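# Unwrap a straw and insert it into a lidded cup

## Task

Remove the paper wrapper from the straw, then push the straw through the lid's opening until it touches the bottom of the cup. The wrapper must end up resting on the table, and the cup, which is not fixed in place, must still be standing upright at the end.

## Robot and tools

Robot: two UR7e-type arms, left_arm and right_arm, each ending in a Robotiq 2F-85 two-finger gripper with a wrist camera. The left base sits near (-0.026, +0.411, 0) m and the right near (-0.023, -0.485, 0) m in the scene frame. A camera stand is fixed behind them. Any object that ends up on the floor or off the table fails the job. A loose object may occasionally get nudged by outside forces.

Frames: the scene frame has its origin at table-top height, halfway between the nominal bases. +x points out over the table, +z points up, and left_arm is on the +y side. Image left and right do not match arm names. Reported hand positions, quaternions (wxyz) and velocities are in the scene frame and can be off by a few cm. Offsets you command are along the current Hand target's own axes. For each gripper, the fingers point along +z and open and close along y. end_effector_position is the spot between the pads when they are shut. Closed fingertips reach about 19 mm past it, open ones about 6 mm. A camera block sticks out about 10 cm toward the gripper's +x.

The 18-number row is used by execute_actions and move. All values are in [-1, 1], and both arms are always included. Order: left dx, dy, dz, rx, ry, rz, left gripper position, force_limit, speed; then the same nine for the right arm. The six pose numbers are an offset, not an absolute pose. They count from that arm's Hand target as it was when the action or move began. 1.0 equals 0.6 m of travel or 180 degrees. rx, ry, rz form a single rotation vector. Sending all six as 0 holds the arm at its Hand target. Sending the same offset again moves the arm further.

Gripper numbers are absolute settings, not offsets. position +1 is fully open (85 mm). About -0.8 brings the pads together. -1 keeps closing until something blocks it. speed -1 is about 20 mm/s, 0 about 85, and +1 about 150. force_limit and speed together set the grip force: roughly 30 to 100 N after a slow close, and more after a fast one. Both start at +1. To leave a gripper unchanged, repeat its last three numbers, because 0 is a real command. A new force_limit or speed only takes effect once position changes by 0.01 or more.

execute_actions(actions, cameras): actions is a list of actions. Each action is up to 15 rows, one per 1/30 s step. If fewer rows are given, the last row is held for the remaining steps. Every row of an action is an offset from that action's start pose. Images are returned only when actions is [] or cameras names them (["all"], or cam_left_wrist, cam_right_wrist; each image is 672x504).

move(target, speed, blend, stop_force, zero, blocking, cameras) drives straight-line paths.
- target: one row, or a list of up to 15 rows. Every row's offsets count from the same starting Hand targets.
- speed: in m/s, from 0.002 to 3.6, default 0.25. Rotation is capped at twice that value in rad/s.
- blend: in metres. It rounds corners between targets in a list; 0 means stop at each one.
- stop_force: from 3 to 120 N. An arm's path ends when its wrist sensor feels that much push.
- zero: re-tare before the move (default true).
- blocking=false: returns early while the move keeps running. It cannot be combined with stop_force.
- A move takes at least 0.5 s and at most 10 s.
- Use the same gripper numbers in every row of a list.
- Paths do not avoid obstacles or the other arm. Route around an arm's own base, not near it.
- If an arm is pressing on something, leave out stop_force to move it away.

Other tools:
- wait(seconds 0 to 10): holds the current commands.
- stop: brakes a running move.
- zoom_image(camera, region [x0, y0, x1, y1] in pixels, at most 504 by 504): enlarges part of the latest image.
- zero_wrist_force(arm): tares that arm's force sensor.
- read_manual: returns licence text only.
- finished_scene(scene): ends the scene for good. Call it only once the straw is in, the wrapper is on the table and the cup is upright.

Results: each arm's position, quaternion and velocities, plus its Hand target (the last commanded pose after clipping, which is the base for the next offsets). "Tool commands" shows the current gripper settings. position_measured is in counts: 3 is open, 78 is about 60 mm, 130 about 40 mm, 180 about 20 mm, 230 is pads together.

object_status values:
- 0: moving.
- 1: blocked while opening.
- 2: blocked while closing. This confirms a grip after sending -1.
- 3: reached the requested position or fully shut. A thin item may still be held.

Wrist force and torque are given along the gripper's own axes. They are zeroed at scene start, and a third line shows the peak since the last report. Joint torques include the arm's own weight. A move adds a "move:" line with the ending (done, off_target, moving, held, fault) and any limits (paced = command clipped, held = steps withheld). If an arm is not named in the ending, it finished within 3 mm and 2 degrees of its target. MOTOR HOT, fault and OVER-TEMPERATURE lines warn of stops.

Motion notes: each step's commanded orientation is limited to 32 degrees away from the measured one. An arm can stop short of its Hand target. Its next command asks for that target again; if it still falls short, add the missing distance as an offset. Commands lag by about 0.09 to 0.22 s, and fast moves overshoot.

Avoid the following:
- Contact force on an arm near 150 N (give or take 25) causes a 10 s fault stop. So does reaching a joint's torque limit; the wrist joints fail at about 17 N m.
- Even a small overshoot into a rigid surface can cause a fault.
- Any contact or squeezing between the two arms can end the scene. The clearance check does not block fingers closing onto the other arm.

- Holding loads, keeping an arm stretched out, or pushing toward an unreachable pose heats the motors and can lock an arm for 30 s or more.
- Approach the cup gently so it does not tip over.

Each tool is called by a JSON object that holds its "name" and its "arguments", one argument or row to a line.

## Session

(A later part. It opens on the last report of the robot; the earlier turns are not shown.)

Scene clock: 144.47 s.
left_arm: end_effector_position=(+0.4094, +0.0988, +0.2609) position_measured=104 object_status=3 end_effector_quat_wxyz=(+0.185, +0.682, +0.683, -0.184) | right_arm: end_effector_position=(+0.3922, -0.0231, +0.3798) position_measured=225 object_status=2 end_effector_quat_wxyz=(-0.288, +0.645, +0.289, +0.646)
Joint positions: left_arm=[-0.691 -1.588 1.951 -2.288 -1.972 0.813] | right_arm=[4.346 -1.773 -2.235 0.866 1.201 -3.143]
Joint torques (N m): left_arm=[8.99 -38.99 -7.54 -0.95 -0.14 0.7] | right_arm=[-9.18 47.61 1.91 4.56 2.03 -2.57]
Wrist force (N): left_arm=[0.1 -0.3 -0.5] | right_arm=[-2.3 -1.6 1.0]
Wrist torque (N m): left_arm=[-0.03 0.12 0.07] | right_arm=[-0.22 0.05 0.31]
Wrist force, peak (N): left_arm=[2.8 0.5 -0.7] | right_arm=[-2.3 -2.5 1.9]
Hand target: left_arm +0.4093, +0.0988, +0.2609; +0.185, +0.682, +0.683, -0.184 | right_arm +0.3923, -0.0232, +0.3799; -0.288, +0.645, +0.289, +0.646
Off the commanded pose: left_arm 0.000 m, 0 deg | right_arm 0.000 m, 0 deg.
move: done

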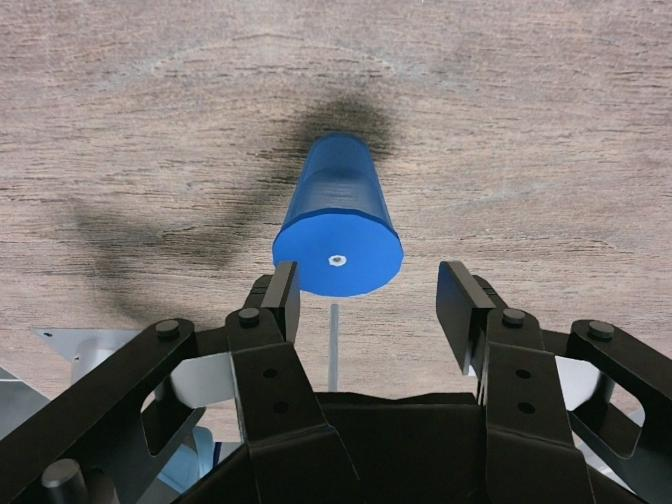

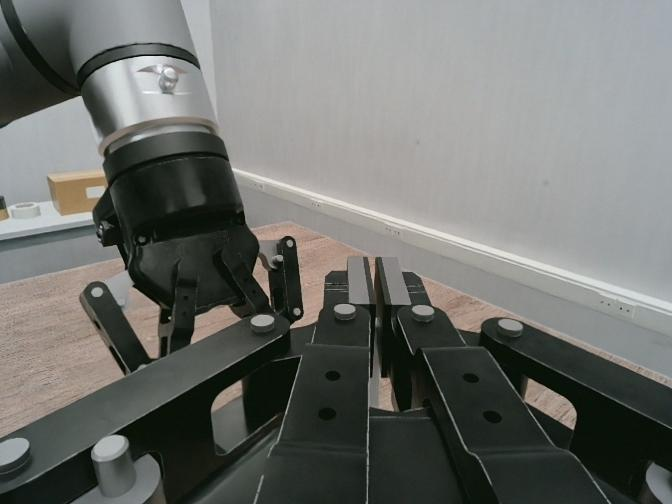

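{"name": "move", "arguments": {
  "target": [0,0,0,0,0,0,0.2,0.4,-0.9,-0.0567,-0.0008,0.0083,0,0,0,-1,0.3,-0.9],
  "speed": 0.06,
  "stop_force": 4,
  "cameras": ["cam_left_wrist"]
}}

{"name": "zoom_image", "arguments": {
  "camera": "cam_left_wrist",
  "region": [310, 240, 366, 282]
}}

Scene clock: 152.20 s.
left_arm: end_effector_position=(+0.4093, +0.0988, +0.2609) position_measured=104 object_status=3 end_effector_quat_wxyz=(+0.185, +0.682, +0.683, -0.184) | right_arm: end_effector_position=(+0.3953, -0.0192, +0.3458) position_measured=225 object_status=2 end_effector_quat_wxyz=(-0.288, +0.645, +0.289, +0.646)
Joint positions: left_arm=[-0.691 -1.588 1.951 -2.288 -1.972 0.813] | right_arm=[4.342 -1.864 -2.247 0.97 1.205 -3.143]
Joint torques (N m): left_arm=[9.13 -38.31 -7 -6.12 -2.55 -1.57] | right_arm=[8.85 50.96 26.57 1.31 -2.36 -2.54]
Wrist force (N): left_arm=[0.1 -0.2 -0.6] | right_arm=[-2.4 -1.8 0.8]
Wrist torque (N m): left_arm=[-0.02 0.12 0.07] | right_arm=[-0.24 0.08 0.31]
Wrist force, peak (N): left_arm=[0.2 -0.6 -0.5] | right_arm=[-3.4 -1.9 0.9]
Hand target: left_arm +0.4093, +0.0988, +0.2609; +0.185, +0.682, +0.683, -0.184 | right_arm +0.3953, -0.0192, +0.3459; -0.288, +0.645, +0.289, +0.646
Off the commanded pose: left_arm 0.000 m, 0 deg | right_arm 0.000 m, 0 deg.
move: done
Images, in order (width x height): cam_left_wrist 672x504.

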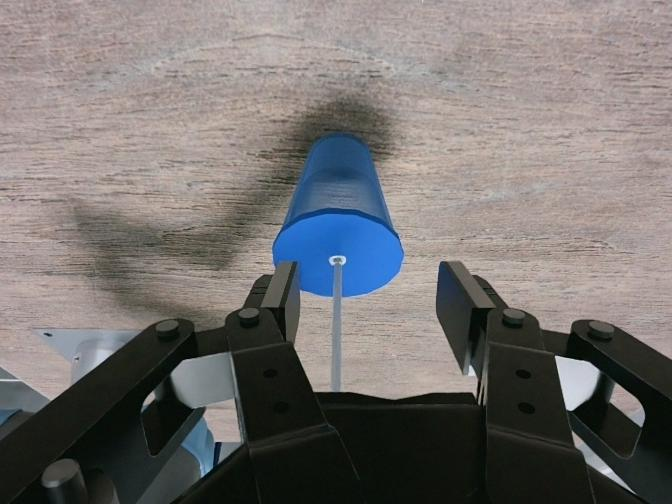

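Scaled by 9.000.

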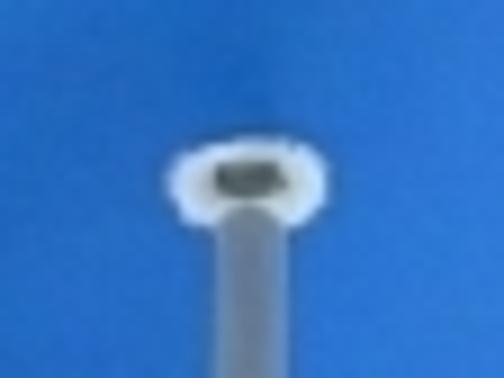

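{"name": "move", "arguments": {
  "target": [
    [0,0,0,0,0,0,0.2,0.4,-0.9,0,-0.0028,0.0031,0,0,0,-1,0.3,-0.9],
    [0,0,0,0,0,0,0.2,0.4,-0.9,-0.03,-0.0028,0.0031,0,0,0,-1,0.3,-0.9]
  ],
  "speed": 0.015,
  "stop_force": 4,
  "cameras": ["cam_left_wrist"]
}}

{"name": "zoom_image", "arguments": {
  "camera": "cam_left_wrist",
  "region": [310, 240, 366, 282]
}}

Scene clock: 158.27 s.
left_arm: end_effector_position=(+0.4093, +0.0988, +0.2609) position_measured=104 object_status=3 end_effector_quat_wxyz=(+0.185, +0.682, +0.683, -0.184) | right_arm: end_effector_position=(+0.3952, -0.0167, +0.3412) position_measured=225 object_status=2 end_effector_quat_wxyz=(-0.288, +0.645, +0.289, +0.646)
Joint positions: left_arm=[-0.691 -1.588 1.951 -2.288 -1.972 0.813] | right_arm=[4.344 -1.879 -2.245 0.982 1.203 -3.143]
Joint torques (N m): left_arm=[9.06 -38.48 -6.97 -5.74 -2.31 -1.2] | right_arm=[6.84 51.69 30.37 3.83 -1.67 -2.17]
Wrist force (N): left_arm=[0.2 -0.3 -0.6] | right_arm=[-2.4 -1.7 0.6]
Wrist torque (N m): left_arm=[-0.03 0.11 0.07] | right_arm=[-0.23 0.08 0.32]
Wrist force, peak (N): left_arm=[0.2 -0.6 -0.5] | right_arm=[3.6 -1.6 0.7]
Hand target: left_arm +0.4093, +0.0988, +0.2609; +0.185, +0.682, +0.683, -0.184 | right_arm +0.3952, -0.0166, +0.3412; -0.288, +0.645, +0.289, +0.646 (not the last commanded pose)
Off the commanded pose: left_arm 0.000 m, 0 deg | right_arm 0.013 m, 0 deg.
move: contact (right_arm); path passed 1 of 2 targets
Images, in order (width x height): cam_left_wrist 672x504.

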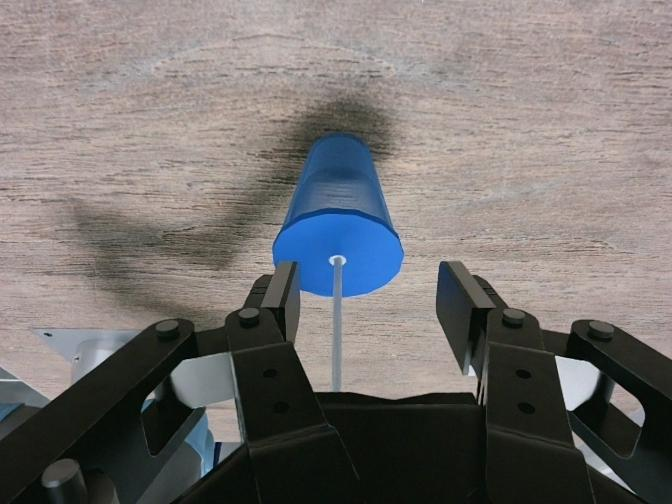

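Scaled by 9.000.

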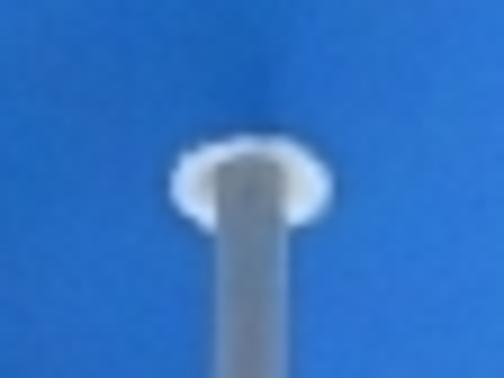

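{"name": "move", "arguments": {
  "target": [0,0,0,0,0,0,0.2,0.4,-0.9,-0.06,0,0,0,0,0,-1,0.3,-0.9],
  "speed": 0.015,
  "stop_force": 9,
  "cameras": ["cam_left_wrist"]
}}

{"name": "zoom_image", "arguments": {
  "camera": "cam_left_wrist",
  "region": [310, 240, 366, 282]
}}

Scene clock: 165.03 s.
left_arm: end_effector_position=(+0.4093, +0.0988, +0.2609) position_measured=104 object_status=3 end_effector_quat_wxyz=(+0.185, +0.682, +0.683, -0.184) | right_arm: end_effector_position=(+0.3952, -0.0167, +0.3052) position_measured=225 object_status=2 end_effector_quat_wxyz=(-0.288, +0.645, +0.289, +0.646)
Joint positions: left_arm=[-0.691 -1.588 1.951 -2.288 -1.972 0.813] | right_arm=[4.344 -1.973 -2.261 1.093 1.203 -3.143]
Joint torques (N m): left_arm=[9.44 -38.58 -7.57 -5.06 -2.34 -0.91] | right_arm=[-9.38 53.68 16.73 -0.32 2.05 0.48]
Wrist force (N): left_arm=[0.2 -0.3 -0.2] | right_arm=[-2.5 -1.5 0.7]
Wrist torque (N m): left_arm=[-0.03 0.11 0.07] | right_arm=[-0.21 0.06 0.29]
Wrist force, peak (N): left_arm=[0.3 -0.4 -0.6] | right_arm=[-2.7 -1.7 0.8]
Hand target: left_arm +0.4093, +0.0988, +0.2609; +0.185, +0.682, +0.683, -0.184 | right_arm +0.3952, -0.0166, +0.3052; -0.288, +0.645, +0.289, +0.646
Off the commanded pose: left_arm 0.000 m, 0 deg | right_arm 0.000 m, 0 deg.
move: done
Images, in order (width x height): cam_left_wrist 672x504.

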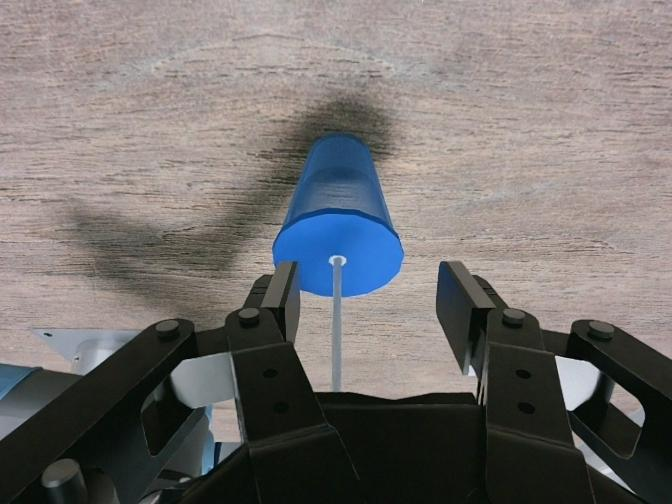

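Scaled by 9.000.

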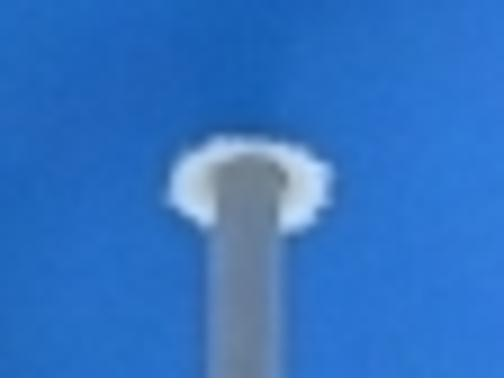

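{"name": "move", "arguments": {
  "target": [
    [0,0,-0.1,0,0,0,0.2,0.4,-0.9,-0.13,0,0,0,0,0,-1,0.3,-0.9],
    [0,0,-0.13,0,0,0,0.2,0.4,-0.9,-0.187,0,0,0,0,0,-1,0.3,-0.9]
  ],
  "speed": [0.05,0.015],
  "stop_force": 8,
  "cameras": ["cam_left_wrist"]
}}

{"name": "zoom_image", "arguments": {
  "camera": "cam_left_wrist",
  "region": [270, 110, 400, 270]
}}

Scene clock: 173.20 s.
left_arm: end_effector_position=(+0.4093, +0.1382, +0.3284) position_measured=104 object_status=3 end_effector_quat_wxyz=(+0.185, +0.682, +0.683, -0.184) | right_arm: end_effector_position=(+0.3953, -0.0167, +0.2141) position_measured=225 object_status=2 end_effector_quat_wxyz=(-0.288, +0.645, +0.289, +0.646)
Joint positions: left_arm=[-0.621 -1.671 1.843 -2.068 -1.995 0.885] | right_arm=[4.344 -2.235 -2.259 1.353 1.203 -3.143]
Joint torques (N m): left_arm=[-2.78 -22.72 -22.15 -6.49 -1.77 -0.75] | right_arm=[-8.06 55.06 -6.01 1.66 1.66 -0.71]
Wrist force (N): left_arm=[0.4 -0.4 -0.3] | right_arm=[5.2 -0.7 0.0]
Wrist torque (N m): left_arm=[-0.05 0.09 0.01] | right_arm=[-0.20 -0.11 0.30]
Wrist force, peak (N): left_arm=[0.4 -0.5 -1.2] | right_arm=[9.4 -1.0 1.0]
Hand target: left_arm +0.4092, +0.1382, +0.3283; +0.185, +0.682, +0.683, -0.184 | right_arm +0.3953, -0.0167, +0.2141; -0.288, +0.645, +0.289, +0.646 (not the last commanded pose)
Off the commanded pose: left_arm 0.000 m, 0 deg | right_arm 0.021 m, 0 deg.
move: contact (right_arm)
Images, in order (width x height): cam_left_wrist 672x504.

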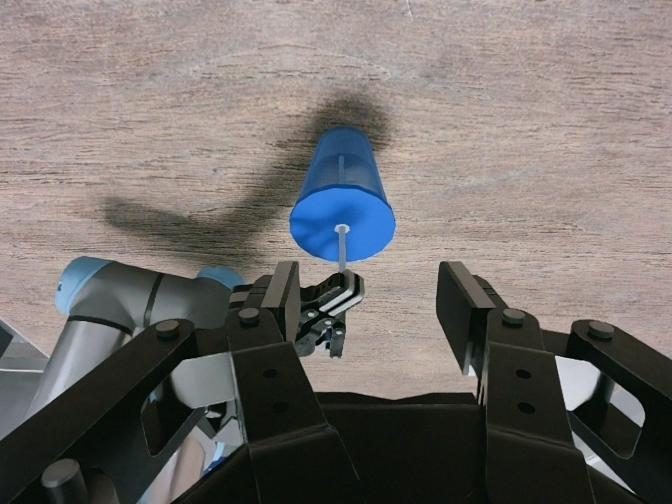

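Scaled by 3.150.

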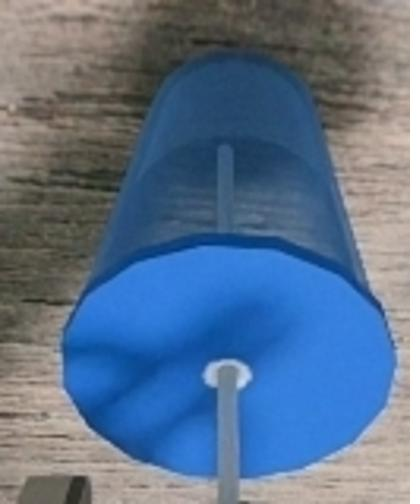

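{"name": "move", "arguments": {
  "target": [0,0,0,0,0,0,0.2,0.4,-0.9,-0.04,0,0,0,0,0,-1,0.3,-0.9],
  "speed": 0.015,
  "stop_force": 8,
  "cameras": ["cam_left_wrist"]
}}

{"name": "zoom_image", "arguments": {
  "camera": "cam_left_wrist",
  "region": [270, 110, 400, 270]
}}

Scene clock: 179.97 s.
left_arm: end_effector_position=(+0.4092, +0.1382, +0.3283) position_measured=104 object_status=3 end_effector_quat_wxyz=(+0.185, +0.682, +0.683, -0.184) | right_arm: end_effector_position=(+0.3953, -0.0167, +0.2106) position_measured=225 object_status=2 end_effector_quat_wxyz=(-0.288, +0.645, +0.289, +0.646)
Joint positions: left_arm=[-0.621 -1.671 1.843 -2.068 -1.995 0.885] | right_arm=[4.344 -2.245 -2.258 1.363 1.203 -3.143]
Joint torques (N m): left_arm=[-6.31 -11.25 -8.82 -6.63 1.33 -1.27] | right_arm=[-7.43 53.43 -7.72 1.15 1.4 1.74]
Wrist force (N): left_arm=[0.3 -0.5 -0.5] | right_arm=[8.4 -2.1 2.6]
Wrist torque (N m): left_arm=[-0.06 0.10 0.01] | right_arm=[-0.24 -0.14 0.31]
Wrist force, peak (N): left_arm=[0.5 -0.3 -0.6] | right_arm=[20.7 -2.7 4.0]
Hand target: left_arm +0.4092, +0.1382, +0.3283; +0.185, +0.682, +0.683, -0.184 | right_arm +0.3953, -0.0167, +0.2107; -0.288, +0.645, +0.289, +0.646 (not the last commanded pose)
Off the commanded pose: left_arm 0.000 m, 0 deg | right_arm 0.021 m, 0 deg.
move: contact (right_arm)
Images, in order (width x height): cam_left_wrist 672x504.

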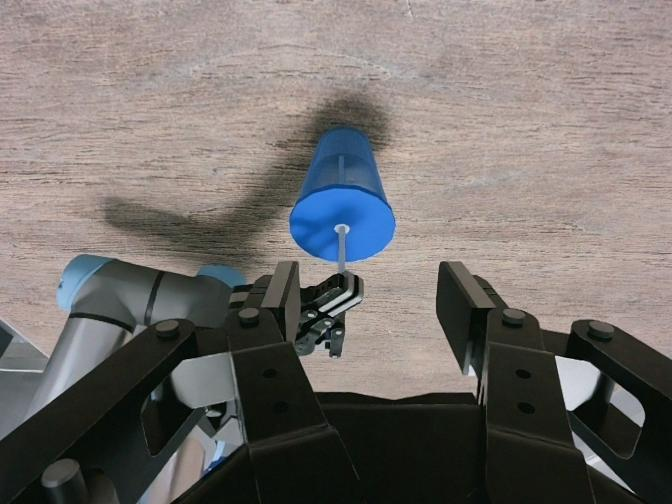

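Scaled by 3.150.

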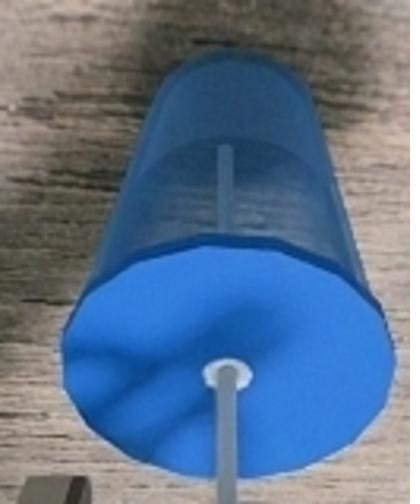

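{"name": "move", "arguments": {
  "target": [0,0,0,0,0,0,0.2,0.4,-0.9,0,0,0,0,0,0,0,0.3,-1]
}}

{"name": "move", "arguments": {
  "target": [
    [0,0,0,0,0,0,0.2,0.4,-0.9,0,0,-0.11,0,0,0,0,0.3,-1],
    [0,0,-0.05,0,0,0,0.2,0.4,-0.9,0,0,-0.21,0,0,0,0,0.3,-1]
  ],
  "speed": [0.06,0.2],
  "blend": [0.01,0],
  "cameras": ["all"]
}}

{"name": "zoom_image", "arguments": {
  "camera": "cam_left_wrist",
  "region": [260, 110, 420, 310]
}}

Scene clock: 187.73 s.
left_arm: end_effector_position=(+0.4092, +0.1382, +0.3283) position_measured=104 object_status=3 end_effector_quat_wxyz=(+0.185, +0.682, +0.683, -0.184) | right_arm: end_effector_position=(+0.3953, -0.0167, +0.2107) position_measured=128 object_status=0 end_effector_quat_wxyz=(-0.288, +0.645, +0.289, +0.646)
Joint positions: left_arm=[-0.621 -1.671 1.843 -2.068 -1.995 0.885] | right_arm=[4.344 -2.245 -2.258 1.363 1.203 -3.143]
Joint torques (N m): left_arm=[-6.41 -11.48 -8.88 -6.38 1.39 -1.18] | right_arm=[-7.53 47.57 18.87 4.22 1.38 1.79]
Wrist force (N): left_arm=[0.3 -0.3 -0.3] | right_arm=[-1.8 -2.4 0.6]
Wrist torque (N m): left_arm=[-0.04 0.10 0.01] | right_arm=[-0.33 0.01 0.33]
Wrist force, peak (N): left_arm=[0.3 -0.3 -0.7] | right_arm=[8.5 -2.2 2.8]
Hand target: left_arm +0.4092, +0.1382, +0.3283; +0.185, +0.682, +0.683, -0.184 | right_arm +0.3953, -0.0167, +0.2107; -0.288, +0.645, +0.289, +0.646
Off the commanded pose: left_arm 0.000 m, 0 deg | right_arm 0.000 m, 0 deg.
move: done

Scene clock: 189.63 s.
left_arm: end_effector_position=(+0.4092, +0.1533, +0.3543) position_measured=104 object_status=3 end_effector_quat_wxyz=(+0.185, +0.682, +0.683, -0.184) | right_arm: end_effector_position=(+0.3113, -0.1106, +0.2104) position_measured=129 object_status=3 end_effector_quat_wxyz=(-0.288, +0.645, +0.289, +0.646)
Joint positions: left_arm=[-0.592 -1.693 1.792 -1.983 -2.004 0.915] | right_arm=[4.551 -2.227 -2.621 1.707 0.996 -3.143]
Joint torques (N m): left_arm=[-6.93 -6.73 -7.55 -5.12 1.5 -1.78] | right_arm=[2.3 49.85 -7.88 3.07 0.57 -2.38]
Wrist force (N): left_arm=[0.3 -0.2 -0.5] | right_arm=[-1.5 -2.3 1.2]
Wrist torque (N m): left_arm=[-0.05 0.10 0.01] | right_arm=[-0.32 -0.04 0.32]
Wrist force, peak (N): left_arm=[1.0 0.0 1.7] | right_arm=[1.0 -3.9 5.1]
Hand target: left_arm +0.4092, +0.1533, +0.3542; +0.185, +0.682, +0.683, -0.184 | right_arm +0.3113, -0.1106, +0.2106; -0.288, +0.645, +0.289, +0.646
Off the commanded pose: left_arm 0.000 m, 0 deg | right_arm 0.000 m, 0 deg.
move: done

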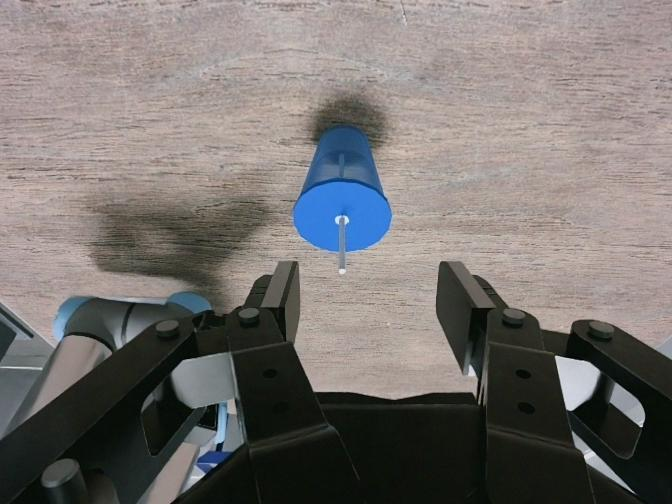

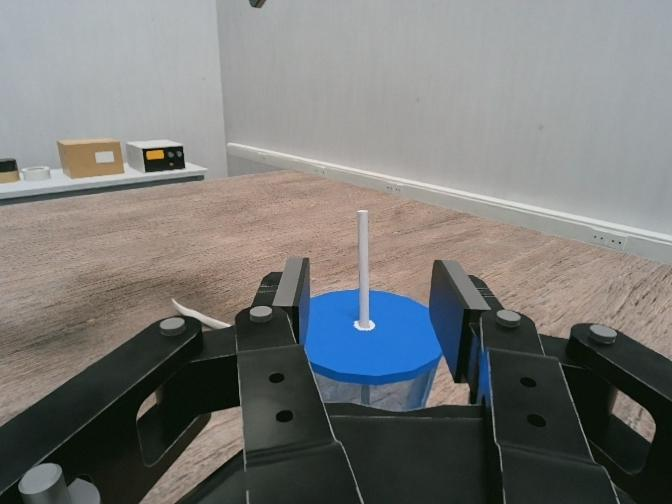

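Scaled by 2.520.

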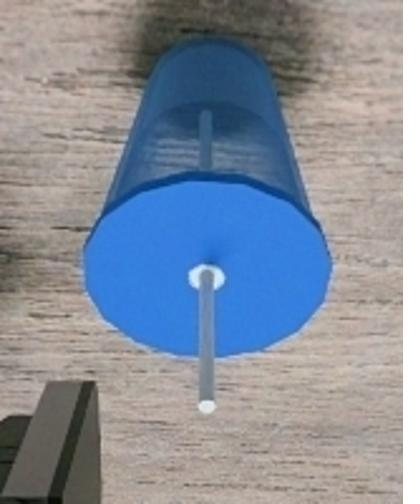

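{"name": "finished_scene", "arguments": {
  "scene": 2
}}

The scene is finished: the task was done.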